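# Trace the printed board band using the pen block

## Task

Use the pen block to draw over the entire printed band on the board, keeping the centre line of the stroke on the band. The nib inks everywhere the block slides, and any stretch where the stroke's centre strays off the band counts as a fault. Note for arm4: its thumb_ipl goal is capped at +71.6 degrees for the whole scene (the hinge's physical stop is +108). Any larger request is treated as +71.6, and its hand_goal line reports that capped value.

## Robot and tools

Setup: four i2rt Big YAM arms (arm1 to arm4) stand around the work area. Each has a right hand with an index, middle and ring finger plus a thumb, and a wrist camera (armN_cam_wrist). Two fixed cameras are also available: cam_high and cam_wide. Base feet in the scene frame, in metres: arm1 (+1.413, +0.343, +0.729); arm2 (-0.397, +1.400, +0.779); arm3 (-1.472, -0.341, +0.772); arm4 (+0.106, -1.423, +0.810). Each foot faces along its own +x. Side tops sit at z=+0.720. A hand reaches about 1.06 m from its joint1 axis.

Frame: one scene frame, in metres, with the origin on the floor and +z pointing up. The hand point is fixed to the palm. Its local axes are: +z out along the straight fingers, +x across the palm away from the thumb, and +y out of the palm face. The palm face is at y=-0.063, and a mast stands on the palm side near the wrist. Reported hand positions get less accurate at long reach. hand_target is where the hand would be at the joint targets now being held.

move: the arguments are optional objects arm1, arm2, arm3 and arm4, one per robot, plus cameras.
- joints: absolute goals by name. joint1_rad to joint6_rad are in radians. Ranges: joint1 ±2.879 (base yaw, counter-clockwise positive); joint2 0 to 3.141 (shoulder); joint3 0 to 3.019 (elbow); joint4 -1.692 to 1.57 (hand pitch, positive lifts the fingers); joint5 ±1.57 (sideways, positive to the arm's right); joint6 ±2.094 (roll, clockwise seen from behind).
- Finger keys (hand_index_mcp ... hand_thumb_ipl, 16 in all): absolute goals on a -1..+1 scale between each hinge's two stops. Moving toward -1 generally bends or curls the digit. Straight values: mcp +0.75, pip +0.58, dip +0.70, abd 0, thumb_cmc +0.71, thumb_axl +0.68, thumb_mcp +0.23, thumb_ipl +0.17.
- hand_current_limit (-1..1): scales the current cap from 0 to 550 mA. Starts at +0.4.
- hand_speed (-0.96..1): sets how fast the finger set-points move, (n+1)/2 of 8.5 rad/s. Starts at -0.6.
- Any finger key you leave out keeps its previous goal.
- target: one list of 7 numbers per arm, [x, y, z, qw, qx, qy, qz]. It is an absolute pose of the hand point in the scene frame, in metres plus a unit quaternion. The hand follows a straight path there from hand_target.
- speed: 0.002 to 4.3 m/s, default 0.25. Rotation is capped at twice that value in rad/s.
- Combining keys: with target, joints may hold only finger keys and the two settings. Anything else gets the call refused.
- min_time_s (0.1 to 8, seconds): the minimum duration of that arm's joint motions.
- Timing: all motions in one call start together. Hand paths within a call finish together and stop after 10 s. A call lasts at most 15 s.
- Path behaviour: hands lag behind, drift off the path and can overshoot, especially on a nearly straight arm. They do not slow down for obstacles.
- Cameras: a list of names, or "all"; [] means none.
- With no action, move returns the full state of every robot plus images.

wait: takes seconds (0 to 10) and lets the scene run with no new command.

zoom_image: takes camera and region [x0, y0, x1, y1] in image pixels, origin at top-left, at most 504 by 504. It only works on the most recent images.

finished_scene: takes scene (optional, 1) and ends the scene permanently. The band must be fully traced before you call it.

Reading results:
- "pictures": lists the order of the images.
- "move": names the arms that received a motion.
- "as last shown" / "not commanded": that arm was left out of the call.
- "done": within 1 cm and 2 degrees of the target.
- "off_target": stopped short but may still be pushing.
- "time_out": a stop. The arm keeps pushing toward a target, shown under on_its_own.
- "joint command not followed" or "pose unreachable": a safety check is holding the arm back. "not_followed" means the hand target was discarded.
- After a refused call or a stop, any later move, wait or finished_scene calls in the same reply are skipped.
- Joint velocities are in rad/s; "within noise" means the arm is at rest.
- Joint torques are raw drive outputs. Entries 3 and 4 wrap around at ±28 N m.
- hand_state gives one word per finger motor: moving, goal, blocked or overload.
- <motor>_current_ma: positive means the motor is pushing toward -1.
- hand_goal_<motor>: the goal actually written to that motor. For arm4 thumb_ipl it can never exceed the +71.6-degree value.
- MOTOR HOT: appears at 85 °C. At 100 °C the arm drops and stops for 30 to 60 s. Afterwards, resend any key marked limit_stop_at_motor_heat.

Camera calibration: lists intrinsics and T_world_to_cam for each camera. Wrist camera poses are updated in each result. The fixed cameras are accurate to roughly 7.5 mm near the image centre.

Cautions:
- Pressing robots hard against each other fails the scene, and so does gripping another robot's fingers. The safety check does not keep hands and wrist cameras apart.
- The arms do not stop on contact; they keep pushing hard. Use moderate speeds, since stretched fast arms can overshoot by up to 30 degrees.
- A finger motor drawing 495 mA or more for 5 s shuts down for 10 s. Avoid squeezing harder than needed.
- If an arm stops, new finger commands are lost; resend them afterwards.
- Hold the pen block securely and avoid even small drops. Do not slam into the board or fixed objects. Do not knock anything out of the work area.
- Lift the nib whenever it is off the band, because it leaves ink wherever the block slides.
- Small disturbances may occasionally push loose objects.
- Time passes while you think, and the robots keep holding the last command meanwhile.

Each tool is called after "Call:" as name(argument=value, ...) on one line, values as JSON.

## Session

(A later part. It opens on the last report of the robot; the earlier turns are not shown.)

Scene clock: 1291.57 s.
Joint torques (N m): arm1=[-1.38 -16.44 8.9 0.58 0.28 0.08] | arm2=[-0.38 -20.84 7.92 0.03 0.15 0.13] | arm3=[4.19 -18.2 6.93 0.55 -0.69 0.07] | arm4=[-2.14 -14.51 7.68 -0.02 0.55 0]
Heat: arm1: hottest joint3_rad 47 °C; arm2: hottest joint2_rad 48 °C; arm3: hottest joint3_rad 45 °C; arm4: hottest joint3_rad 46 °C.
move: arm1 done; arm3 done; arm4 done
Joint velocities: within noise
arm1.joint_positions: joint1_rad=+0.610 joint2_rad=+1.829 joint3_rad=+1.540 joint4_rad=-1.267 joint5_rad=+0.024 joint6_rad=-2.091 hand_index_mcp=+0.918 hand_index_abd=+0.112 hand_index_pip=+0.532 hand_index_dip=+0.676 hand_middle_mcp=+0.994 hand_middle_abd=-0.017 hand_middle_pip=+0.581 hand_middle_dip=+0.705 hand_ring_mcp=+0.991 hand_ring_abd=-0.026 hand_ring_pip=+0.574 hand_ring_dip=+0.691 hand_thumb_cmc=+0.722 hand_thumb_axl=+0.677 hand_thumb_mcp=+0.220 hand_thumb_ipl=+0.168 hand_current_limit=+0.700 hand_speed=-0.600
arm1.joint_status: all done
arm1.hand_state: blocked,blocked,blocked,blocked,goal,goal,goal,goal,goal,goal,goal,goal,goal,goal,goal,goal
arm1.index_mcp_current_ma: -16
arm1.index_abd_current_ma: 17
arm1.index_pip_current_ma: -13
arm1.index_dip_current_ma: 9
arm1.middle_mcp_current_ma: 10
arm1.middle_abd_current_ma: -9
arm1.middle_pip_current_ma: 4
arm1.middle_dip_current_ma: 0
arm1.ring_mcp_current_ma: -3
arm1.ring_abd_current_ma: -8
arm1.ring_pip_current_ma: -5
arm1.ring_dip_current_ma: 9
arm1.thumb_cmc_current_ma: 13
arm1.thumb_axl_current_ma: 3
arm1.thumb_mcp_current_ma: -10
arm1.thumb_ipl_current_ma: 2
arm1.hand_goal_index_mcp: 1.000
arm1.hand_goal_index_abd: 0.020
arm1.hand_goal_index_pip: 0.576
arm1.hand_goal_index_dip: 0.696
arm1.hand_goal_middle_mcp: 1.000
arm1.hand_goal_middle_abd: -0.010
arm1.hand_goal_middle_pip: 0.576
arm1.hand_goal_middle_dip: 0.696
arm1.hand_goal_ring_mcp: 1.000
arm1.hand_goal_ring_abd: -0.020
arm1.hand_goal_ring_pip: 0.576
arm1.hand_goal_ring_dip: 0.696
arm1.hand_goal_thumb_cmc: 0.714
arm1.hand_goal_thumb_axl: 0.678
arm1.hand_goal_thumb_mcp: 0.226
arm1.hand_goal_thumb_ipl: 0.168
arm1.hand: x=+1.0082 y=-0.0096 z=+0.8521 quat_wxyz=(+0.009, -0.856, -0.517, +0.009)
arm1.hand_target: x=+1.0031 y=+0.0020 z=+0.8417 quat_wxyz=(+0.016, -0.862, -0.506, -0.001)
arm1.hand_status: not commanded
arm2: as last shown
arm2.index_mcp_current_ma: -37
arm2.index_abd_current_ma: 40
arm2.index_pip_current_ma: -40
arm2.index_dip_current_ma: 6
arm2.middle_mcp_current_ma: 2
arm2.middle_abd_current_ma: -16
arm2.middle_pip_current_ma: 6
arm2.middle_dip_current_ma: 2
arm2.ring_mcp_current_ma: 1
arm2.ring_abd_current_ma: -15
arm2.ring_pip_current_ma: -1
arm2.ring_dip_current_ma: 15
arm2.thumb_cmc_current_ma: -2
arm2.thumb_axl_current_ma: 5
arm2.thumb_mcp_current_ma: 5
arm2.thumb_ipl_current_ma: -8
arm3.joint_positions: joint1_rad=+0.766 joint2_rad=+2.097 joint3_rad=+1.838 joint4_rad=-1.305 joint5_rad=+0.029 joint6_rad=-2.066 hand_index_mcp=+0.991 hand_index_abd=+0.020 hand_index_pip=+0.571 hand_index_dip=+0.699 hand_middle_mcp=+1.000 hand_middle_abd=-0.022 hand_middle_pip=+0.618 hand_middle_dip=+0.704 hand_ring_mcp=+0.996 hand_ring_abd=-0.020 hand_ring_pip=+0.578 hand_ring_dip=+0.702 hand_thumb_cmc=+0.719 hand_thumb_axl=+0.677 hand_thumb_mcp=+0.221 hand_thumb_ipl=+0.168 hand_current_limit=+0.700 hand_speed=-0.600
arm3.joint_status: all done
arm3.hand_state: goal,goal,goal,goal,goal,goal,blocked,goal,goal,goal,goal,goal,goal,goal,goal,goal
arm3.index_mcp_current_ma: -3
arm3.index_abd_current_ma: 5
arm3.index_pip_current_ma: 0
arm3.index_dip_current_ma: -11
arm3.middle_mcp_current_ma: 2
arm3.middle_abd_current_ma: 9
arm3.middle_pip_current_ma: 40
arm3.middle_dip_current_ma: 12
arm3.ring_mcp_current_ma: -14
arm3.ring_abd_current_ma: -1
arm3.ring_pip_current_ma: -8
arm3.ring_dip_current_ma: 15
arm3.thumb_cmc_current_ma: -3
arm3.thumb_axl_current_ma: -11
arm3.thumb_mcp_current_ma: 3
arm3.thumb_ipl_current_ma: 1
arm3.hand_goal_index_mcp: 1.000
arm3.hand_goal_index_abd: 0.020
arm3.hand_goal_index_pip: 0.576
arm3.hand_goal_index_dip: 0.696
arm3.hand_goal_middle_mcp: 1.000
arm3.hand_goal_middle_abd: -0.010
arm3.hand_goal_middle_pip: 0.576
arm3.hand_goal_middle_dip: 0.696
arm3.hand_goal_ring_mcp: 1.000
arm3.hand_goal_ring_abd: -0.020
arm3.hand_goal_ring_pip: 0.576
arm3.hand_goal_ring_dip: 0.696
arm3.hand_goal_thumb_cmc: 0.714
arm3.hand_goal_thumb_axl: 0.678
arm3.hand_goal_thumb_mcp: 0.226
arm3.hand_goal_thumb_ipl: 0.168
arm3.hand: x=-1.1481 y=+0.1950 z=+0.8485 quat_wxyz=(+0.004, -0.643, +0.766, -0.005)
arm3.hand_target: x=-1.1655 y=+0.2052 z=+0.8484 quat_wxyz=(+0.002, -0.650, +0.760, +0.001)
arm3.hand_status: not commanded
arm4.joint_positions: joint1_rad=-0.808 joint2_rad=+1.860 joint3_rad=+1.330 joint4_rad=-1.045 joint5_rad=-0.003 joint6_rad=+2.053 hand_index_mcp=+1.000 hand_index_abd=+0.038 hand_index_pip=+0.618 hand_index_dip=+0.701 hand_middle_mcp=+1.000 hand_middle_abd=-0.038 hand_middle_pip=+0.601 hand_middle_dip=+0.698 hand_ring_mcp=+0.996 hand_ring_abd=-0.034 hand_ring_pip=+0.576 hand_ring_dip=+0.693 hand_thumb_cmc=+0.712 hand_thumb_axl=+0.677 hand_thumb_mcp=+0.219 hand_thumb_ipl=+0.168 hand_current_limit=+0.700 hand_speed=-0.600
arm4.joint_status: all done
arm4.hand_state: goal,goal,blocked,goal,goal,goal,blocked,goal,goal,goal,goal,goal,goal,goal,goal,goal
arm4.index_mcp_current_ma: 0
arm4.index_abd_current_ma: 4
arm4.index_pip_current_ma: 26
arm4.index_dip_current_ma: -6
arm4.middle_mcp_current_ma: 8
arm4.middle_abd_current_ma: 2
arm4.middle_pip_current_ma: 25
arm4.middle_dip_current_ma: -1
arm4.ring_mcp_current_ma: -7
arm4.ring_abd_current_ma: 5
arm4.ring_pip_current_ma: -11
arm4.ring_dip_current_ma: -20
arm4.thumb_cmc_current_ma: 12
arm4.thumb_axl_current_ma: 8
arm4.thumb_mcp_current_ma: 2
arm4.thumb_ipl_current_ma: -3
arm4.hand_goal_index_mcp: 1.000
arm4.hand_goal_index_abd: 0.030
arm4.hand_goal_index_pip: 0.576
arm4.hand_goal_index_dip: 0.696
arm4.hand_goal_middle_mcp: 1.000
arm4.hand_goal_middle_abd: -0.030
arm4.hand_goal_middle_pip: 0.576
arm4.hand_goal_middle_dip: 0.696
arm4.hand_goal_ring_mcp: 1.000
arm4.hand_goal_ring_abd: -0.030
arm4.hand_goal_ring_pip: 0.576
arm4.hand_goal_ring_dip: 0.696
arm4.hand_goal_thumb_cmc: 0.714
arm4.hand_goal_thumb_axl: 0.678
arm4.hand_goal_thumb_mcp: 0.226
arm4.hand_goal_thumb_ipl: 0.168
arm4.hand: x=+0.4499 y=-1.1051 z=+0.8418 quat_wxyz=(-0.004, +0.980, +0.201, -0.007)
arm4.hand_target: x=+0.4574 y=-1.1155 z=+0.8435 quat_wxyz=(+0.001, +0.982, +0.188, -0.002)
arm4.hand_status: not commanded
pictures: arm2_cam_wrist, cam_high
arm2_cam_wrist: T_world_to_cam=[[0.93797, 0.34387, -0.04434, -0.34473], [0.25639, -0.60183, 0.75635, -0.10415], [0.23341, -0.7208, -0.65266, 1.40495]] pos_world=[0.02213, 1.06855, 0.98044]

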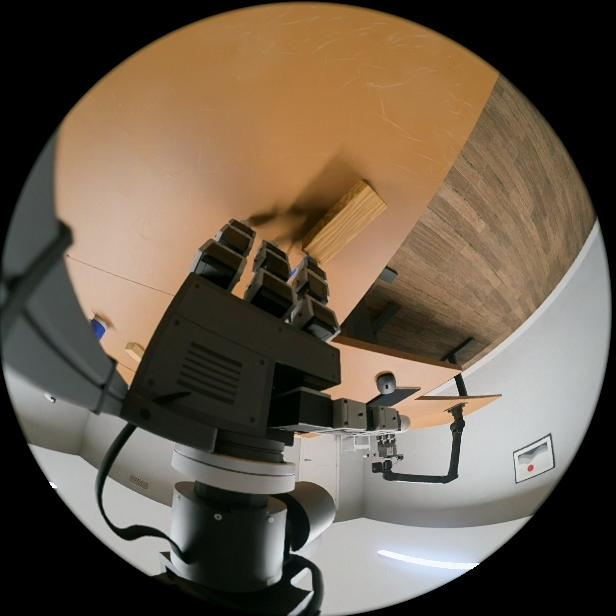

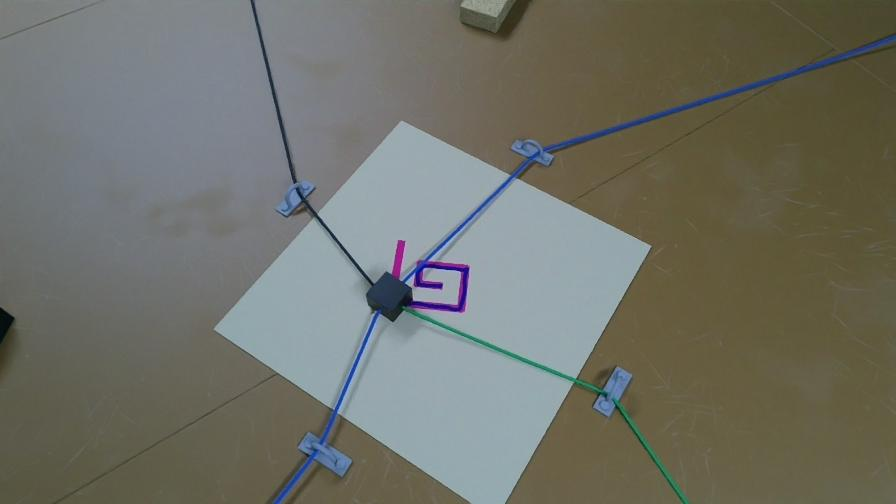

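Call:
move(arm3={"joints": {"joint1_rad": 0.782}, "min_time_s": 0.6}, arm4={"joints": {"joint1_rad": -0.76}, "min_time_s": 2.5}, arm2={"joints": {"joint1_rad": 0.578}, "min_time_s": 1.0}, cameras=["cam_high", "arm2_cam_wrist"])

Call:
zoom_image(camera="cam_high", region=[363, 265, 419, 321])

Call:
zoom_image(camera="arm2_cam_wrist", region=[180, 150, 410, 350])

Scene clock: 1309.00 s.
Joint torques (N m): arm1=[-1.61 -16.5 8.9 0.57 0.29 0.07] | arm2=[0.85 -20.84 7.92 0.03 0.15 0.13] | arm3=[3.14 -18.14 6.91 0.58 -0.69 0.07] | arm4=[0.67 -14.39 7.68 -0.05 -0.19 0]
Heat: arm1: hottest joint3_rad 47 °C; arm2: hottest joint2_rad 48 °C; arm3: hottest joint3_rad 45 °C; arm4: hottest joint3_rad 46 °C.
move: arm2 done; arm3 done; arm4 done
Joint velocities: within noise
arm1: as last shown
arm1.index_mcp_current_ma: -20
arm1.index_pip_current_ma: -9
arm1.index_dip_current_ma: 8
arm1.middle_mcp_current_ma: 9
arm1.middle_abd_current_ma: -4
arm1.middle_pip_current_ma: 6
arm1.middle_dip_current_ma: -2
arm1.ring_mcp_current_ma: -4
arm1.ring_abd_current_ma: -7
arm1.ring_pip_current_ma: -4
arm1.ring_dip_current_ma: 6
arm1.thumb_cmc_current_ma: 7
arm1.thumb_axl_current_ma: -2
arm1.thumb_mcp_current_ma: -6
arm1.thumb_ipl_current_ma: 3
arm2.joint_positions: joint1_rad=+0.580 joint2_rad=+2.035 joint3_rad=+1.738 joint4_rad=-1.258 joint5_rad=-0.010 joint6_rad=-2.060 hand_index_mcp=+0.941 hand_index_abd=+0.099 hand_index_pip=+0.543 hand_index_dip=+0.683 hand_middle_mcp=+0.991 hand_middle_abd=-0.031 hand_middle_pip=+0.584 hand_middle_dip=+0.711 hand_ring_mcp=+0.982 hand_ring_abd=-0.034 hand_ring_pip=+0.570 hand_ring_dip=+0.691 hand_thumb_cmc=+0.717 hand_thumb_axl=+0.677 hand_thumb_mcp=+0.216 hand_thumb_ipl=+0.168 hand_current_limit=+0.700 hand_speed=-0.600
arm2.joint_status: all done
arm2.hand_state: blocked,blocked,blocked,goal,goal,blocked,goal,goal,goal,goal,goal,goal,goal,goal,goal,goal
arm2.index_mcp_current_ma: -32
arm2.index_abd_current_ma: 39
arm2.index_pip_current_ma: -28
arm2.index_dip_current_ma: -3
arm2.middle_mcp_current_ma: -31
arm2.middle_abd_current_ma: -8
arm2.middle_pip_current_ma: 19
arm2.middle_dip_current_ma: -17
arm2.ring_mcp_current_ma: 4
arm2.ring_abd_current_ma: -12
arm2.ring_pip_current_ma: -5
arm2.ring_dip_current_ma: 10
arm2.thumb_cmc_current_ma: -5
arm2.thumb_axl_current_ma: 20
arm2.thumb_mcp_current_ma: 11
arm2.thumb_ipl_current_ma: -9
arm2.hand_goal_index_mcp: 1.000
arm2.hand_goal_index_abd: 0.020
arm2.hand_goal_index_pip: 0.576
arm2.hand_goal_index_dip: 0.696
arm2.hand_goal_middle_mcp: 1.000
arm2.hand_goal_middle_abd: -0.010
arm2.hand_goal_middle_pip: 0.576
arm2.hand_goal_middle_dip: 0.696
arm2.hand_goal_ring_mcp: 1.000
arm2.hand_goal_ring_abd: -0.020
arm2.hand_goal_ring_pip: 0.576
arm2.hand_goal_ring_dip: 0.696
arm2.hand_goal_thumb_cmc: 0.714
arm2.hand_goal_thumb_axl: 0.678
arm2.hand_goal_thumb_mcp: 0.226
arm2.hand_goal_thumb_ipl: 0.168
arm2.hand: x=+0.0794 y=+1.0236 z=+0.8600 quat_wxyz=(+0.009, +0.161, +0.987, -0.003)
arm2.hand_target: x=+0.0761 y=+1.0235 z=+0.8482 quat_wxyz=(+0.000, +0.166, +0.986, +0.000)
arm2.hand_status: not commanded
arm3.joint_positions: joint1_rad=+0.766 joint2_rad=+2.097 joint3_rad=+1.838 joint4_rad=-1.305 joint5_rad=+0.029 joint6_rad=-2.066 hand_index_mcp=+0.991 hand_index_abd=+0.020 hand_index_pip=+0.571 hand_index_dip=+0.699 hand_middle_mcp=+1.000 hand_middle_abd=-0.022 hand_middle_pip=+0.618 hand_middle_dip=+0.704 hand_ring_mcp=+0.996 hand_ring_abd=-0.020 hand_ring_pip=+0.578 hand_ring_dip=+0.702 hand_thumb_cmc=+0.719 hand_thumb_axl=+0.677 hand_thumb_mcp=+0.221 hand_thumb_ipl=+0.168 hand_current_limit=+0.700 hand_speed=-0.600
arm3.joint_status: all done
arm3.hand_state: goal,goal,goal,goal,goal,goal,blocked,goal,goal,goal,goal,goal,goal,goal,goal,goal
arm3.index_mcp_current_ma: -10
arm3.index_abd_current_ma: 14
arm3.index_pip_current_ma: 0
arm3.index_dip_current_ma: -1
arm3.middle_mcp_current_ma: -3
arm3.middle_abd_current_ma: -1
arm3.middle_pip_current_ma: 40
arm3.middle_dip_current_ma: -8
arm3.ring_mcp_current_ma: -1
arm3.ring_abd_current_ma: 3
arm3.ring_pip_current_ma: -1
arm3.ring_dip_current_ma: 13
arm3.thumb_cmc_current_ma: -3
arm3.thumb_axl_current_ma: -9
arm3.thumb_mcp_current_ma: 0
arm3.thumb_ipl_current_ma: 5
arm3.hand_goal_index_mcp: 1.000
arm3.hand_goal_index_abd: 0.020
arm3.hand_goal_index_pip: 0.576
arm3.hand_goal_index_dip: 0.696
arm3.hand_goal_middle_mcp: 1.000
arm3.hand_goal_middle_abd: -0.010
arm3.hand_goal_middle_pip: 0.576
arm3.hand_goal_middle_dip: 0.696
arm3.hand_goal_ring_mcp: 1.000
arm3.hand_goal_ring_abd: -0.020
arm3.hand_goal_ring_pip: 0.576
arm3.hand_goal_ring_dip: 0.696
arm3.hand_goal_thumb_cmc: 0.714
arm3.hand_goal_thumb_axl: 0.678
arm3.hand_goal_thumb_mcp: 0.226
arm3.hand_goal_thumb_ipl: 0.168
arm3.hand: x=-1.1481 y=+0.1950 z=+0.8485 quat_wxyz=(+0.004, -0.643, +0.766, -0.005)
arm3.hand_target: x=-1.1590 y=+0.2016 z=+0.8482 quat_wxyz=(+0.002, -0.646, +0.764, +0.001)
arm3.hand_status: not commanded
arm4.joint_positions: joint1_rad=-0.777 joint2_rad=+1.859 joint3_rad=+1.330 joint4_rad=-1.045 joint5_rad=+0.018 joint6_rad=+2.053 hand_index_mcp=+0.995 hand_index_abd=+0.036 hand_index_pip=+0.583 hand_index_dip=+0.700 hand_middle_mcp=+0.995 hand_middle_abd=-0.041 hand_middle_pip=+0.581 hand_middle_dip=+0.697 hand_ring_mcp=+0.970 hand_ring_abd=-0.072 hand_ring_pip=+0.564 hand_ring_dip=+0.688 hand_thumb_cmc=+0.712 hand_thumb_axl=+0.677 hand_thumb_mcp=+0.219 hand_thumb_ipl=+0.168 hand_current_limit=+0.700 hand_speed=-0.600
arm4.joint_status: all done
arm4.hand_state: goal,goal,goal,goal,goal,goal,goal,goal,blocked,blocked,goal,goal,goal,goal,goal,goal
arm4.index_mcp_current_ma: 2
arm4.index_abd_current_ma: -4
arm4.index_pip_current_ma: -5
arm4.index_dip_current_ma: 1
arm4.middle_mcp_current_ma: 1
arm4.middle_abd_current_ma: 2
arm4.middle_pip_current_ma: 9
arm4.middle_dip_current_ma: 2
arm4.ring_mcp_current_ma: -17
arm4.ring_abd_current_ma: -11
arm4.ring_pip_current_ma: -8
arm4.ring_dip_current_ma: -16
arm4.thumb_cmc_current_ma: 5
arm4.thumb_axl_current_ma: 5
arm4.thumb_mcp_current_ma: 1
arm4.thumb_ipl_current_ma: -2
arm4.hand_goal_index_mcp: 1.000
arm4.hand_goal_index_abd: 0.030
arm4.hand_goal_index_pip: 0.576
arm4.hand_goal_index_dip: 0.696
arm4.hand_goal_middle_mcp: 1.000
arm4.hand_goal_middle_abd: -0.030
arm4.hand_goal_middle_pip: 0.576
arm4.hand_goal_middle_dip: 0.696
arm4.hand_goal_ring_mcp: 1.000
arm4.hand_goal_ring_abd: -0.030
arm4.hand_goal_ring_pip: 0.576
arm4.hand_goal_ring_dip: 0.696
arm4.hand_goal_thumb_cmc: 0.714
arm4.hand_goal_thumb_axl: 0.678
arm4.hand_goal_thumb_mcp: 0.226
arm4.hand_goal_thumb_ipl: 0.168
arm4.hand: x=+0.4429 y=-1.0968 z=+0.8438 quat_wxyz=(+0.004, +0.976, +0.216, +0.000)
arm4.hand_target: x=+0.4351 y=-1.0919 z=+0.8439 quat_wxyz=(+0.001, +0.975, +0.222, -0.002)
arm4.hand_status: not commanded
pictures: arm2_cam_wrist, cam_high
arm2_cam_wrist: T_world_to_cam=[[0.93797, 0.34387, -0.04434, -0.34473], [0.25639, -0.60183, 0.75635, -0.10415], [0.23341, -0.7208, -0.65266, 1.40495]] pos_world=[0.02213, 1.06855, 0.98044]

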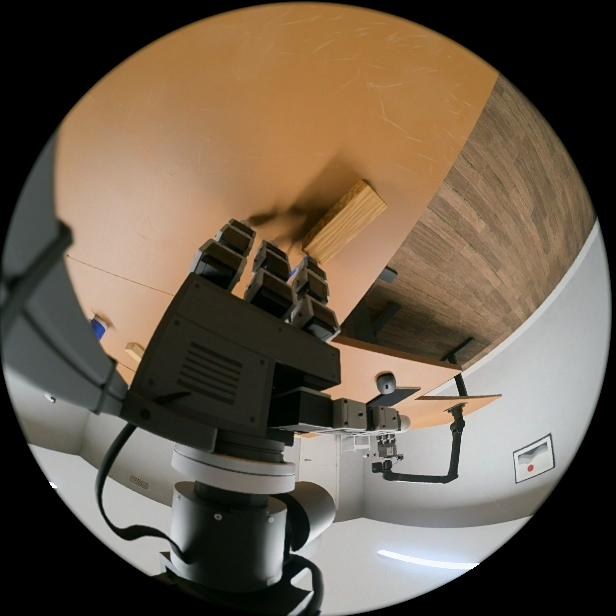

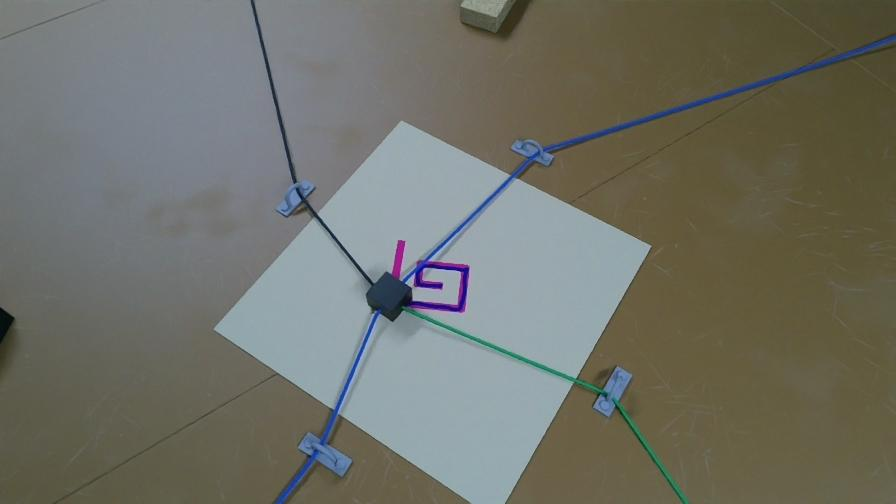

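Scaled by 9.000.

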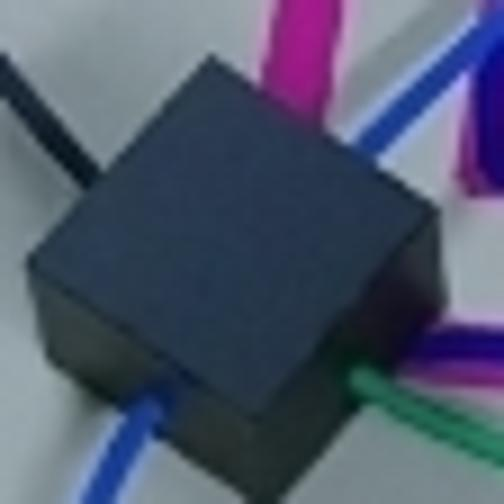

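Scaled by 2.191 from the camera's image (finer frame: 880x880).

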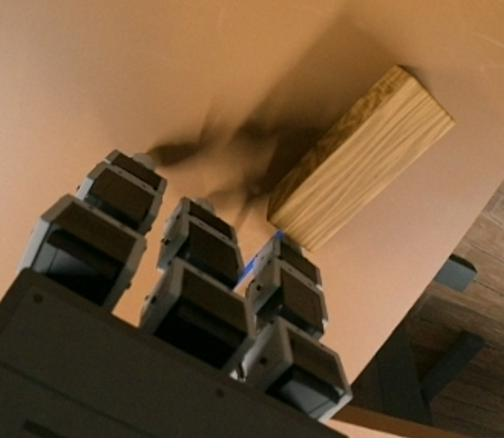

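Call:
move(arm4={"joints": {"joint1_rad": -0.68}, "min_time_s": 2}, arm2={"joints": {"joint1_rad": 0.605}, "min_time_s": 1.2}, cameras=["cam_high", "arm2_cam_wrist"])

Call:
zoom_image(camera="cam_high", region=[363, 265, 419, 321])

Call:
zoom_image(camera="arm2_cam_wrist", region=[180, 150, 410, 350])

Scene clock: 1317.73 s.
Joint torques (N m): arm1=[-1.55 -16.44 8.9 0.58 0.29 0.07] | arm2=[1.67 -20.84 7.92 0.02 -0.01 0.13] | arm3=[3.14 -18.26 6.9 0.58 -0.68 0.06] | arm4=[0.56 -14.33 7.69 -0.02 -0.34 0]
Heat: arm1: hottest joint3_rad 47 °C; arm2: hottest joint2_rad 48 °C; arm3: hottest joint3_rad 45 °C; arm4: hottest joint3_rad 46 °C.
move: arm2 done; arm4 done
Joint velocities: within noise
arm1, arm3: as last shown
arm1.index_mcp_current_ma: -19
arm1.index_abd_current_ma: 13
arm1.index_pip_current_ma: -17
arm1.index_dip_current_ma: 6
arm1.middle_mcp_current_ma: 6
arm1.middle_abd_current_ma: -8
arm1.middle_pip_current_ma: 5
arm1.ring_mcp_current_ma: 2
arm1.ring_abd_current_ma: -10
arm1.ring_pip_current_ma: -5
arm1.ring_dip_current_ma: 8
arm1.thumb_cmc_current_ma: 9
arm1.thumb_axl_current_ma: -1
arm1.thumb_mcp_current_ma: -7
arm1.thumb_ipl_current_ma: 6
arm2.joint_positions: joint1_rad=+0.598 joint2_rad=+2.035 joint3_rad=+1.738 joint4_rad=-1.258 joint5_rad=-0.006 joint6_rad=-2.060 hand_index_mcp=+0.969 hand_index_abd=+0.069 hand_index_pip=+0.565 hand_index_dip=+0.685 hand_middle_mcp=+0.991 hand_middle_abd=-0.031 hand_middle_pip=+0.584 hand_middle_dip=+0.711 hand_ring_mcp=+0.982 hand_ring_abd=-0.034 hand_ring_pip=+0.570 hand_ring_dip=+0.691 hand_thumb_cmc=+0.717 hand_thumb_axl=+0.677 hand_thumb_mcp=+0.216 hand_thumb_ipl=+0.168 hand_current_limit=+0.700 hand_speed=-0.600
arm2.joint_status: all done
arm2.hand_state: blocked,blocked,goal,goal,goal,blocked,goal,goal,goal,goal,goal,goal,goal,goal,goal,goal
arm2.index_mcp_current_ma: -23
arm2.index_abd_current_ma: 16
arm2.index_pip_current_ma: 5
arm2.index_dip_current_ma: -1
arm2.middle_mcp_current_ma: 8
arm2.middle_abd_current_ma: -5
arm2.middle_pip_current_ma: -8
arm2.middle_dip_current_ma: 2
arm2.ring_mcp_current_ma: -2
arm2.ring_abd_current_ma: 4
arm2.ring_pip_current_ma: 1
arm2.ring_dip_current_ma: 10
arm2.thumb_cmc_current_ma: -3
arm2.thumb_axl_current_ma: 4
arm2.thumb_mcp_current_ma: -10
arm2.thumb_ipl_current_ma: -9
arm2.hand_goal_index_mcp: 1.000
arm2.hand_goal_index_abd: 0.020
arm2.hand_goal_index_pip: 0.576
arm2.hand_goal_index_dip: 0.696
arm2.hand_goal_middle_mcp: 1.000
arm2.hand_goal_middle_abd: -0.010
arm2.hand_goal_middle_pip: 0.576
arm2.hand_goal_middle_dip: 0.696
arm2.hand_goal_ring_mcp: 1.000
arm2.hand_goal_ring_abd: -0.020
arm2.hand_goal_ring_pip: 0.576
arm2.hand_goal_ring_dip: 0.696
arm2.hand_goal_thumb_cmc: 0.714
arm2.hand_goal_thumb_axl: 0.678
arm2.hand_goal_thumb_mcp: 0.226
arm2.hand_goal_thumb_ipl: 0.168
arm2.hand: x=+0.0853 y=+1.0315 z=+0.8595 quat_wxyz=(+0.008, +0.152, +0.988, -0.005)
arm2.hand_target: x=+0.0861 y=+1.0364 z=+0.8481 quat_wxyz=(+0.000, +0.153, +0.988, +0.000)
arm2.hand_status: not commanded
arm3.index_mcp_current_ma: -3
arm3.index_abd_current_ma: 6
arm3.index_pip_current_ma: 4
arm3.index_dip_current_ma: -7
arm3.middle_mcp_current_ma: -8
arm3.middle_abd_current_ma: 6
arm3.middle_pip_current_ma: 36
arm3.middle_dip_current_ma: 10
arm3.ring_mcp_current_ma: -5
arm3.ring_abd_current_ma: -5
arm3.ring_pip_current_ma: -5
arm3.ring_dip_current_ma: 7
arm3.thumb_cmc_current_ma: -4
arm3.thumb_axl_current_ma: -2
arm3.thumb_mcp_current_ma: -19
arm3.thumb_ipl_current_ma: 8
arm4.joint_positions: joint1_rad=-0.696 joint2_rad=+1.858 joint3_rad=+1.330 joint4_rad=-1.045 joint5_rad=+0.022 joint6_rad=+2.053 hand_index_mcp=+0.994 hand_index_abd=+0.036 hand_index_pip=+0.583 hand_index_dip=+0.700 hand_middle_mcp=+0.990 hand_middle_abd=-0.043 hand_middle_pip=+0.579 hand_middle_dip=+0.694 hand_ring_mcp=+0.938 hand_ring_abd=-0.097 hand_ring_pip=+0.543 hand_ring_dip=+0.678 hand_thumb_cmc=+0.712 hand_thumb_axl=+0.677 hand_thumb_mcp=+0.219 hand_thumb_ipl=+0.168 hand_current_limit=+0.700 hand_speed=-0.600
arm4.joint_status: all done
arm4.hand_state: goal,goal,goal,goal,goal,goal,goal,goal,blocked,blocked,blocked,goal,goal,goal,goal,goal
arm4.index_mcp_current_ma: 11
arm4.index_abd_current_ma: -5
arm4.index_pip_current_ma: 3
arm4.index_dip_current_ma: 0
arm4.middle_mcp_current_ma: -3
arm4.middle_abd_current_ma: -2
arm4.middle_pip_current_ma: 6
arm4.middle_dip_current_ma: 1
arm4.ring_mcp_current_ma: -49
arm4.ring_abd_current_ma: -31
arm4.ring_pip_current_ma: -35
arm4.ring_dip_current_ma: -26
arm4.thumb_cmc_current_ma: 11
arm4.thumb_axl_current_ma: 3
arm4.thumb_mcp_current_ma: 0
arm4.thumb_ipl_current_ma: 3
arm4.hand_goal_index_mcp: 1.000
arm4.hand_goal_index_abd: 0.030
arm4.hand_goal_index_pip: 0.576
arm4.hand_goal_index_dip: 0.696
arm4.hand_goal_middle_mcp: 1.000
arm4.hand_goal_middle_abd: -0.030
arm4.hand_goal_middle_pip: 0.576
arm4.hand_goal_middle_dip: 0.696
arm4.hand_goal_ring_mcp: 1.000
arm4.hand_goal_ring_abd: -0.030
arm4.hand_goal_ring_pip: 0.576
arm4.hand_goal_ring_dip: 0.696
arm4.hand_goal_thumb_cmc: 0.714
arm4.hand_goal_thumb_axl: 0.678
arm4.hand_goal_thumb_mcp: 0.226
arm4.hand_goal_thumb_ipl: 0.168
arm4.hand: x=+0.4161 y=-1.0709 z=+0.8452 quat_wxyz=(+0.004, +0.967, +0.255, +0.003)
arm4.hand_target: x=+0.4074 y=-1.0666 z=+0.8443 quat_wxyz=(+0.001, +0.965, +0.261, -0.001)
arm4.hand_status: not commanded
pictures: arm2_cam_wrist, cam_high
arm2_cam_wrist: T_world_to_cam=[[0.93168, 0.36002, -0.04861, -0.36546], [0.26937, -0.59482, 0.75738, -0.10989], [0.24376, -0.71873, -0.65116, 1.40469]] pos_world=[0.02768, 1.0758, 0.98014]

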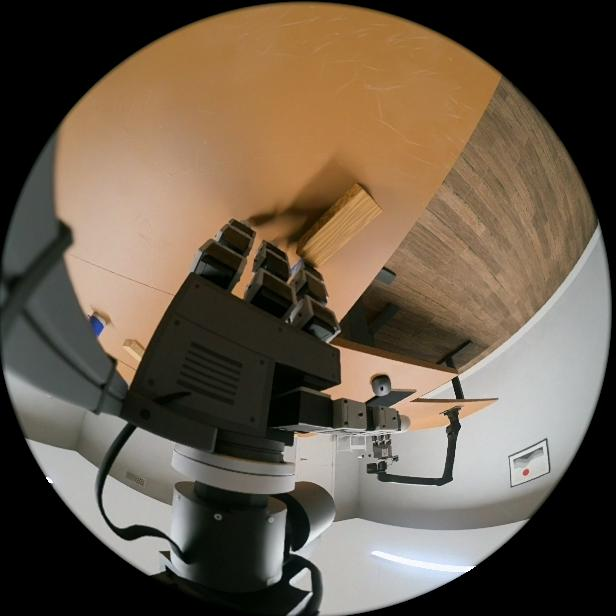

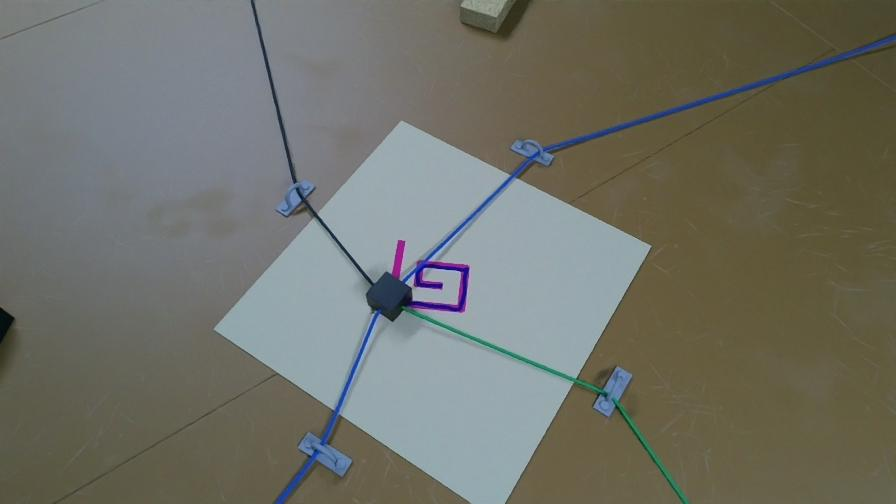

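Scaled by 9.000.

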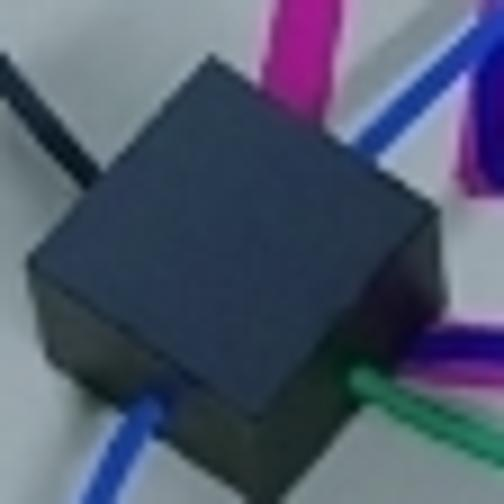

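Scaled by 2.191 from the camera's image (finer frame: 880x880).

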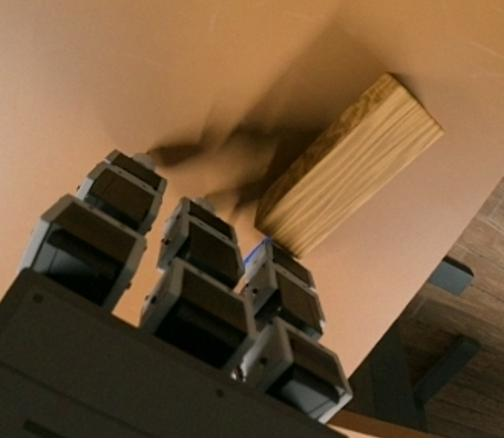

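Call:
wait(seconds=0.1, cameras=["arm4_cam_wrist", "arm3_cam_wrist"])

Call:
zoom_image(camera="arm4_cam_wrist", region=[170, 140, 420, 360])

Scene clock: 1320.67 s.
Joint torques (N m): arm1=[-1.44 -16.44 8.88 0.55 0.28 0.08] | arm2=[1.61 -20.84 7.92 0.03 -0.02 0.13] | arm3=[3.19 -18.2 6.9 0.61 -0.68 0.06] | arm4=[0.73 -14.33 7.69 -0.06 -0.33 0]
Heat: arm1: hottest joint3_rad 47 °C; arm2: hottest joint2_rad 48 °C; arm3: hottest joint3_rad 45 °C; arm4: hottest joint3_rad 46 °C.
Joint velocities: within noise
arm1.joint_positions: joint1_rad=+0.610 joint2_rad=+1.829 joint3_rad=+1.540 joint4_rad=-1.267 joint5_rad=+0.024 joint6_rad=-2.091 hand_index_mcp=+0.918 hand_index_abd=+0.112 hand_index_pip=+0.532 hand_index_dip=+0.676 hand_middle_mcp=+0.994 hand_middle_abd=-0.017 hand_middle_pip=+0.581 hand_middle_dip=+0.705 hand_ring_mcp=+0.991 hand_ring_abd=-0.026 hand_ring_pip=+0.574 hand_ring_dip=+0.691 hand_thumb_cmc=+0.722 hand_thumb_axl=+0.677 hand_thumb_mcp=+0.220 hand_thumb_ipl=+0.168 hand_current_limit=+0.700 hand_speed=-0.600
arm1.joint_status: not commanded
arm1.hand_state: blocked,blocked,blocked,blocked,goal,goal,goal,goal,goal,goal,goal,goal,goal,goal,goal,goal
arm1.index_mcp_current_ma: -16
arm1.index_abd_current_ma: 14
arm1.index_pip_current_ma: -14
arm1.index_dip_current_ma: 3
arm1.middle_mcp_current_ma: 7
arm1.middle_abd_current_ma: -5
arm1.middle_pip_current_ma: 5
arm1.middle_dip_current_ma: -4
arm1.ring_mcp_current_ma: -1
arm1.ring_abd_current_ma: -9
arm1.ring_pip_current_ma: -4
arm1.ring_dip_current_ma: 6
arm1.thumb_cmc_current_ma: 7
arm1.thumb_axl_current_ma: 2
arm1.thumb_mcp_current_ma: -11
arm1.thumb_ipl_current_ma: 3
arm1.hand_goal_index_mcp: 1.000
arm1.hand_goal_index_abd: 0.020
arm1.hand_goal_index_pip: 0.576
arm1.hand_goal_index_dip: 0.696
arm1.hand_goal_middle_mcp: 1.000
arm1.hand_goal_middle_abd: -0.010
arm1.hand_goal_middle_pip: 0.576
arm1.hand_goal_middle_dip: 0.696
arm1.hand_goal_ring_mcp: 1.000
arm1.hand_goal_ring_abd: -0.020
arm1.hand_goal_ring_pip: 0.576
arm1.hand_goal_ring_dip: 0.696
arm1.hand_goal_thumb_cmc: 0.714
arm1.hand_goal_thumb_axl: 0.678
arm1.hand_goal_thumb_mcp: 0.226
arm1.hand_goal_thumb_ipl: 0.168
arm1.hand: x=+1.0082 y=-0.0096 z=+0.8521 quat_wxyz=(+0.009, -0.856, -0.517, +0.009)
arm1.hand_target: x=+1.0031 y=+0.0020 z=+0.8417 quat_wxyz=(+0.016, -0.862, -0.506, -0.001)
arm1.hand_status: not commanded
arm2.joint_positions: joint1_rad=+0.598 joint2_rad=+2.035 joint3_rad=+1.738 joint4_rad=-1.258 joint5_rad=-0.006 joint6_rad=-2.060 hand_index_mcp=+0.969 hand_index_abd=+0.069 hand_index_pip=+0.565 hand_index_dip=+0.685 hand_middle_mcp=+0.991 hand_middle_abd=-0.031 hand_middle_pip=+0.584 hand_middle_dip=+0.711 hand_ring_mcp=+0.982 hand_ring_abd=-0.034 hand_ring_pip=+0.570 hand_ring_dip=+0.691 hand_thumb_cmc=+0.717 hand_thumb_axl=+0.677 hand_thumb_mcp=+0.216 hand_thumb_ipl=+0.168 hand_current_limit=+0.700 hand_speed=-0.600
arm2.joint_status: all done
arm2.hand_state: blocked,blocked,goal,goal,goal,blocked,goal,goal,goal,goal,goal,goal,goal,goal,goal,goal
arm2.index_mcp_current_ma: -17
arm2.index_abd_current_ma: 20
arm2.index_pip_current_ma: -6
arm2.index_dip_current_ma: 15
arm2.middle_mcp_current_ma: 3
arm2.middle_abd_current_ma: -28
arm2.middle_pip_current_ma: 10
arm2.middle_dip_current_ma: 0
arm2.ring_mcp_current_ma: -9
arm2.ring_abd_current_ma: -9
arm2.ring_pip_current_ma: -7
arm2.ring_dip_current_ma: 7
arm2.thumb_cmc_current_ma: -19
arm2.thumb_axl_current_ma: 21
arm2.thumb_mcp_current_ma: -5
arm2.thumb_ipl_current_ma: -20
arm2.hand_goal_index_mcp: 1.000
arm2.hand_goal_index_abd: 0.020
arm2.hand_goal_index_pip: 0.576
arm2.hand_goal_index_dip: 0.696
arm2.hand_goal_middle_mcp: 1.000
arm2.hand_goal_middle_abd: -0.010
arm2.hand_goal_middle_pip: 0.576
arm2.hand_goal_middle_dip: 0.696
arm2.hand_goal_ring_mcp: 1.000
arm2.hand_goal_ring_abd: -0.020
arm2.hand_goal_ring_pip: 0.576
arm2.hand_goal_ring_dip: 0.696
arm2.hand_goal_thumb_cmc: 0.714
arm2.hand_goal_thumb_axl: 0.678
arm2.hand_goal_thumb_mcp: 0.226
arm2.hand_goal_thumb_ipl: 0.168
arm2.hand: x=+0.0853 y=+1.0315 z=+0.8595 quat_wxyz=(+0.008, +0.152, +0.988, -0.005)
arm2.hand_target: x=+0.0861 y=+1.0364 z=+0.8481 quat_wxyz=(+0.000, +0.153, +0.988, +0.000)
arm2.hand_status: not commanded
arm3.joint_positions: joint1_rad=+0.766 joint2_rad=+2.097 joint3_rad=+1.838 joint4_rad=-1.305 joint5_rad=+0.029 joint6_rad=-2.066 hand_index_mcp=+0.991 hand_index_abd=+0.020 hand_index_pip=+0.571 hand_index_dip=+0.699 hand_middle_mcp=+1.000 hand_middle_abd=-0.022 hand_middle_pip=+0.618 hand_middle_dip=+0.704 hand_ring_mcp=+0.996 hand_ring_abd=-0.020 hand_ring_pip=+0.578 hand_ring_dip=+0.702 hand_thumb_cmc=+0.719 hand_thumb_axl=+0.677 hand_thumb_mcp=+0.221 hand_thumb_ipl=+0.168 hand_current_limit=+0.700 hand_speed=-0.600
arm3.joint_status: not commanded
arm3.hand_state: goal,goal,goal,goal,goal,goal,blocked,goal,goal,goal,goal,goal,goal,goal,goal,goal
arm3.index_mcp_current_ma: -1
arm3.index_abd_current_ma: 8
arm3.index_pip_current_ma: -2
arm3.index_dip_current_ma: -2
arm3.middle_mcp_current_ma: -1
arm3.middle_abd_current_ma: 0
arm3.middle_pip_current_ma: 40
arm3.middle_dip_current_ma: 3
arm3.ring_mcp_current_ma: -14
arm3.ring_abd_current_ma: 4
arm3.ring_pip_current_ma: 5
arm3.ring_dip_current_ma: 4
arm3.thumb_cmc_current_ma: -2
arm3.thumb_axl_current_ma: -3
arm3.thumb_mcp_current_ma: -10
arm3.thumb_ipl_current_ma: 14
arm3.hand_goal_index_mcp: 1.000
arm3.hand_goal_index_abd: 0.020
arm3.hand_goal_index_pip: 0.576
arm3.hand_goal_index_dip: 0.696
arm3.hand_goal_middle_mcp: 1.000
arm3.hand_goal_middle_abd: -0.010
arm3.hand_goal_middle_pip: 0.576
arm3.hand_goal_middle_dip: 0.696
arm3.hand_goal_ring_mcp: 1.000
arm3.hand_goal_ring_abd: -0.020
arm3.hand_goal_ring_pip: 0.576
arm3.hand_goal_ring_dip: 0.696
arm3.hand_goal_thumb_cmc: 0.714
arm3.hand_goal_thumb_axl: 0.678
arm3.hand_goal_thumb_mcp: 0.226
arm3.hand_goal_thumb_ipl: 0.168
arm3.hand: x=-1.1481 y=+0.1950 z=+0.8485 quat_wxyz=(+0.004, -0.643, +0.766, -0.005)
arm3.hand_target: x=-1.1590 y=+0.2016 z=+0.8482 quat_wxyz=(+0.002, -0.646, +0.764, +0.001)
arm3.hand_status: not commanded
arm4.joint_positions: joint1_rad=-0.696 joint2_rad=+1.858 joint3_rad=+1.330 joint4_rad=-1.045 joint5_rad=+0.022 joint6_rad=+2.053 hand_index_mcp=+0.994 hand_index_abd=+0.036 hand_index_pip=+0.583 hand_index_dip=+0.700 hand_middle_mcp=+0.990 hand_middle_abd=-0.043 hand_middle_pip=+0.579 hand_middle_dip=+0.694 hand_ring_mcp=+0.938 hand_ring_abd=-0.097 hand_ring_pip=+0.543 hand_ring_dip=+0.678 hand_thumb_cmc=+0.712 hand_thumb_axl=+0.677 hand_thumb_mcp=+0.219 hand_thumb_ipl=+0.168 hand_current_limit=+0.700 hand_speed=-0.600
arm4.joint_status: all done
arm4.hand_state: goal,goal,goal,goal,goal,goal,goal,goal,blocked,blocked,blocked,goal,goal,goal,goal,goal
arm4.index_mcp_current_ma: -3
arm4.index_abd_current_ma: -9
arm4.index_pip_current_ma: -1
arm4.index_dip_current_ma: -2
arm4.middle_mcp_current_ma: -13
arm4.middle_abd_current_ma: -1
arm4.middle_pip_current_ma: 0
arm4.middle_dip_current_ma: 4
arm4.ring_mcp_current_ma: -44
arm4.ring_abd_current_ma: -24
arm4.ring_pip_current_ma: -25
arm4.ring_dip_current_ma: -11
arm4.thumb_cmc_current_ma: 11
arm4.thumb_axl_current_ma: 14
arm4.thumb_mcp_current_ma: 12
arm4.thumb_ipl_current_ma: 4
arm4.hand_goal_index_mcp: 1.000
arm4.hand_goal_index_abd: 0.030
arm4.hand_goal_index_pip: 0.576
arm4.hand_goal_index_dip: 0.696
arm4.hand_goal_middle_mcp: 1.000
arm4.hand_goal_middle_abd: -0.030
arm4.hand_goal_middle_pip: 0.576
arm4.hand_goal_middle_dip: 0.696
arm4.hand_goal_ring_mcp: 1.000
arm4.hand_goal_ring_abd: -0.030
arm4.hand_goal_ring_pip: 0.576
arm4.hand_goal_ring_dip: 0.696
arm4.hand_goal_thumb_cmc: 0.714
arm4.hand_goal_thumb_axl: 0.678
arm4.hand_goal_thumb_mcp: 0.226
arm4.hand_goal_thumb_ipl: 0.168
arm4.hand: x=+0.4161 y=-1.0709 z=+0.8452 quat_wxyz=(+0.004, +0.967, +0.255, +0.003)
arm4.hand_target: x=+0.4074 y=-1.0666 z=+0.8443 quat_wxyz=(+0.001, +0.965, +0.261, -0.001)
arm4.hand_status: not commanded
wait: 0.10 s; at rest from the start
pictures: arm3_cam_wrist, arm4_cam_wrist
arm3_cam_wrist: T_world_to_cam=[[-0.49384, 0.86726, 0.06305, -0.76555], [0.6183, 0.29924, 0.72675, -0.01366], [0.61142, 0.39788, -0.684, 1.33474]] pos_world=[-1.1857, 0.13695, 0.97116]
arm4_cam_wrist: T_world_to_cam=[[-0.36943, -0.92838, 0.0404, -0.84652], [-0.62328, 0.2798, 0.73023, -0.11035], [-0.68923, 0.24459, -0.68201, 1.24505]] pos_world=[0.47661, -1.05954, 0.96391]

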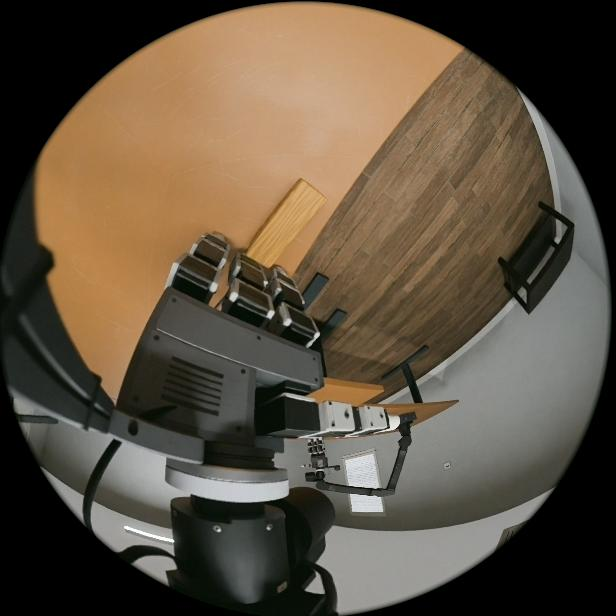

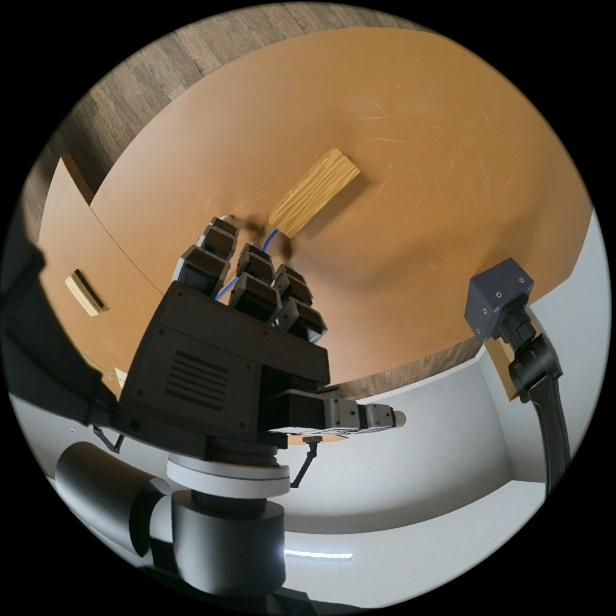

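Scaled by 2.016 from the camera's image (finer frame: 880x880).

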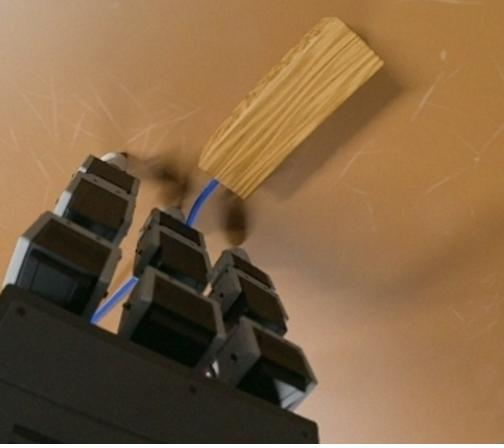

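Call:
move(arm2={"joints": {"joint1_rad": 0.617}, "min_time_s": 1.0}, cameras=["cam_high", "arm2_cam_wrist"])

Call:
zoom_image(camera="cam_high", region=[363, 265, 419, 321])

Call:
zoom_image(camera="arm2_cam_wrist", region=[180, 150, 410, 350])

Scene clock: 1325.50 s.
Joint torques (N m): arm1=[-1.49 -16.44 8.9 0.59 0.29 0.08] | arm2=[1.85 -20.84 7.91 0.03 -0.07 0.13] | arm3=[3.19 -18.14 6.94 0.64 -0.68 0.07] | arm4=[0.62 -14.39 7.71 -0.01 -0.33 -0.01]
Heat: arm1: hottest joint3_rad 47 °C; arm2: hottest joint2_rad 48 °C; arm3: hottest joint3_rad 45 °C; arm4: hottest joint3_rad 46 °C.
move: arm2 done
Joint velocities: within noise
arm1, arm3, arm4: as last shown
arm1.index_mcp_current_ma: -14
arm1.index_pip_current_ma: -10
arm1.index_dip_current_ma: 8
arm1.middle_mcp_current_ma: 9
arm1.middle_abd_current_ma: -8
arm1.middle_pip_current_ma: 7
arm1.middle_dip_current_ma: 0
arm1.ring_mcp_current_ma: -2
arm1.ring_abd_current_ma: -7
arm1.ring_pip_current_ma: -5
arm1.ring_dip_current_ma: 4
arm1.thumb_cmc_current_ma: 8
arm1.thumb_axl_current_ma: 1
arm1.thumb_mcp_current_ma: -5
arm1.thumb_ipl_current_ma: 2
arm2.joint_positions: joint1_rad=+0.607 joint2_rad=+2.035 joint3_rad=+1.738 joint4_rad=-1.258 joint5_rad=-0.004 joint6_rad=-2.060 hand_index_mcp=+0.985 hand_index_abd=+0.043 hand_index_pip=+0.565 hand_index_dip=+0.685 hand_middle_mcp=+0.991 hand_middle_abd=-0.031 hand_middle_pip=+0.584 hand_middle_dip=+0.711 hand_ring_mcp=+0.982 hand_ring_abd=-0.034 hand_ring_pip=+0.570 hand_ring_dip=+0.691 hand_thumb_cmc=+0.717 hand_thumb_axl=+0.677 hand_thumb_mcp=+0.216 hand_thumb_ipl=+0.168 hand_current_limit=+0.700 hand_speed=-0.600
arm2.joint_status: all done
arm2.hand_state: goal,blocked,goal,goal,goal,blocked,goal,goal,goal,goal,goal,goal,goal,goal,goal,goal
arm2.index_mcp_current_ma: -15
arm2.index_abd_current_ma: -2
arm2.index_pip_current_ma: -23
arm2.index_dip_current_ma: -17
arm2.middle_mcp_current_ma: -4
arm2.middle_abd_current_ma: -1
arm2.middle_pip_current_ma: 2
arm2.middle_dip_current_ma: -5
arm2.ring_mcp_current_ma: -15
arm2.ring_abd_current_ma: -14
arm2.ring_pip_current_ma: 7
arm2.ring_dip_current_ma: 6
arm2.thumb_cmc_current_ma: 17
arm2.thumb_axl_current_ma: 6
arm2.thumb_mcp_current_ma: -5
arm2.thumb_ipl_current_ma: -4
arm2.hand_goal_index_mcp: 1.000
arm2.hand_goal_index_abd: 0.020
arm2.hand_goal_index_pip: 0.576
arm2.hand_goal_index_dip: 0.696
arm2.hand_goal_middle_mcp: 1.000
arm2.hand_goal_middle_abd: -0.010
arm2.hand_goal_middle_pip: 0.576
arm2.hand_goal_middle_dip: 0.696
arm2.hand_goal_ring_mcp: 1.000
arm2.hand_goal_ring_abd: -0.020
arm2.hand_goal_ring_pip: 0.576
arm2.hand_goal_ring_dip: 0.696
arm2.hand_goal_thumb_cmc: 0.714
arm2.hand_goal_thumb_axl: 0.678
arm2.hand_goal_thumb_mcp: 0.226
arm2.hand_goal_thumb_ipl: 0.168
arm2.hand: x=+0.0886 y=+1.0359 z=+0.8594 quat_wxyz=(+0.008, +0.148, +0.989, -0.005)
arm2.hand_target: x=+0.0904 y=+1.0422 z=+0.8481 quat_wxyz=(+0.000, +0.147, +0.989, +0.000)
arm2.hand_status: not commanded
arm3.index_mcp_current_ma: -4
arm3.index_abd_current_ma: 1
arm3.index_pip_current_ma: -3
arm3.index_dip_current_ma: -12
arm3.middle_mcp_current_ma: -6
arm3.middle_abd_current_ma: 6
arm3.middle_pip_current_ma: 43
arm3.middle_dip_current_ma: 7
arm3.ring_mcp_current_ma: -3
arm3.ring_abd_current_ma: -8
arm3.ring_pip_current_ma: -6
arm3.ring_dip_current_ma: 14
arm3.thumb_cmc_current_ma: -8
arm3.thumb_mcp_current_ma: -6
arm3.thumb_ipl_current_ma: 5
arm4.index_mcp_current_ma: 6
arm4.index_abd_current_ma: -2
arm4.index_pip_current_ma: -11
arm4.index_dip_current_ma: -1
arm4.middle_mcp_current_ma: -4
arm4.middle_abd_current_ma: -8
arm4.middle_pip_current_ma: -2
arm4.middle_dip_current_ma: 1
arm4.ring_mcp_current_ma: -56
arm4.ring_abd_current_ma: -27
arm4.ring_pip_current_ma: -35
arm4.ring_dip_current_ma: -18
arm4.thumb_cmc_current_ma: 14
arm4.thumb_axl_current_ma: 10
arm4.thumb_mcp_current_ma: 9
arm4.thumb_ipl_current_ma: -5
pictures: arm2_cam_wrist, cam_high
arm2_cam_wrist: T_world_to_cam=[[0.92815, 0.36881, -0.05012, -0.37766], [0.27592, -0.59142, 0.75769, -0.11237], [0.2498, -0.71708, -0.65069, 1.40424]] pos_world=[0.03075, 1.07977, 0.97994]

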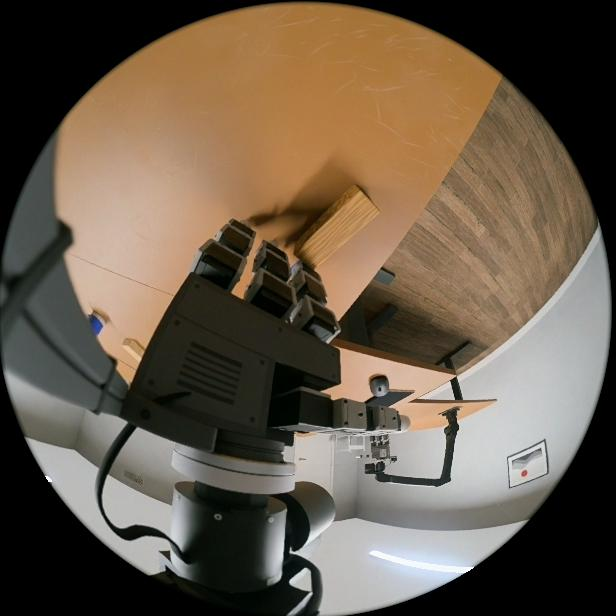

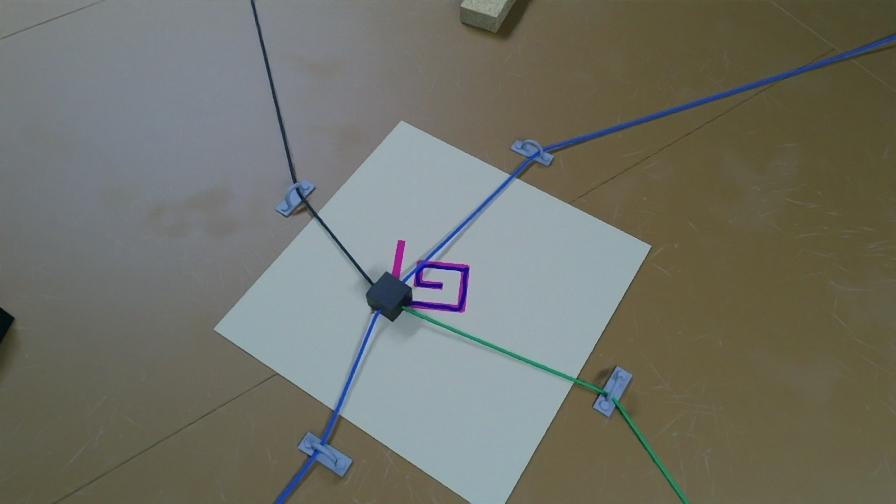

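Scaled by 9.000.

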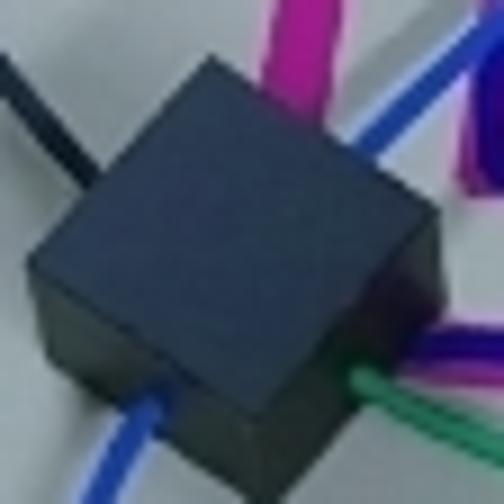

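Scaled by 2.191 from the camera's image (finer frame: 880x880).

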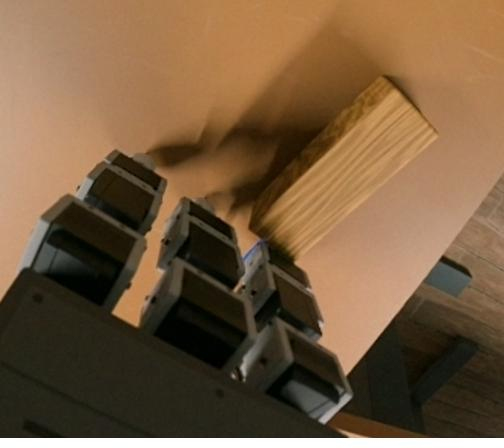

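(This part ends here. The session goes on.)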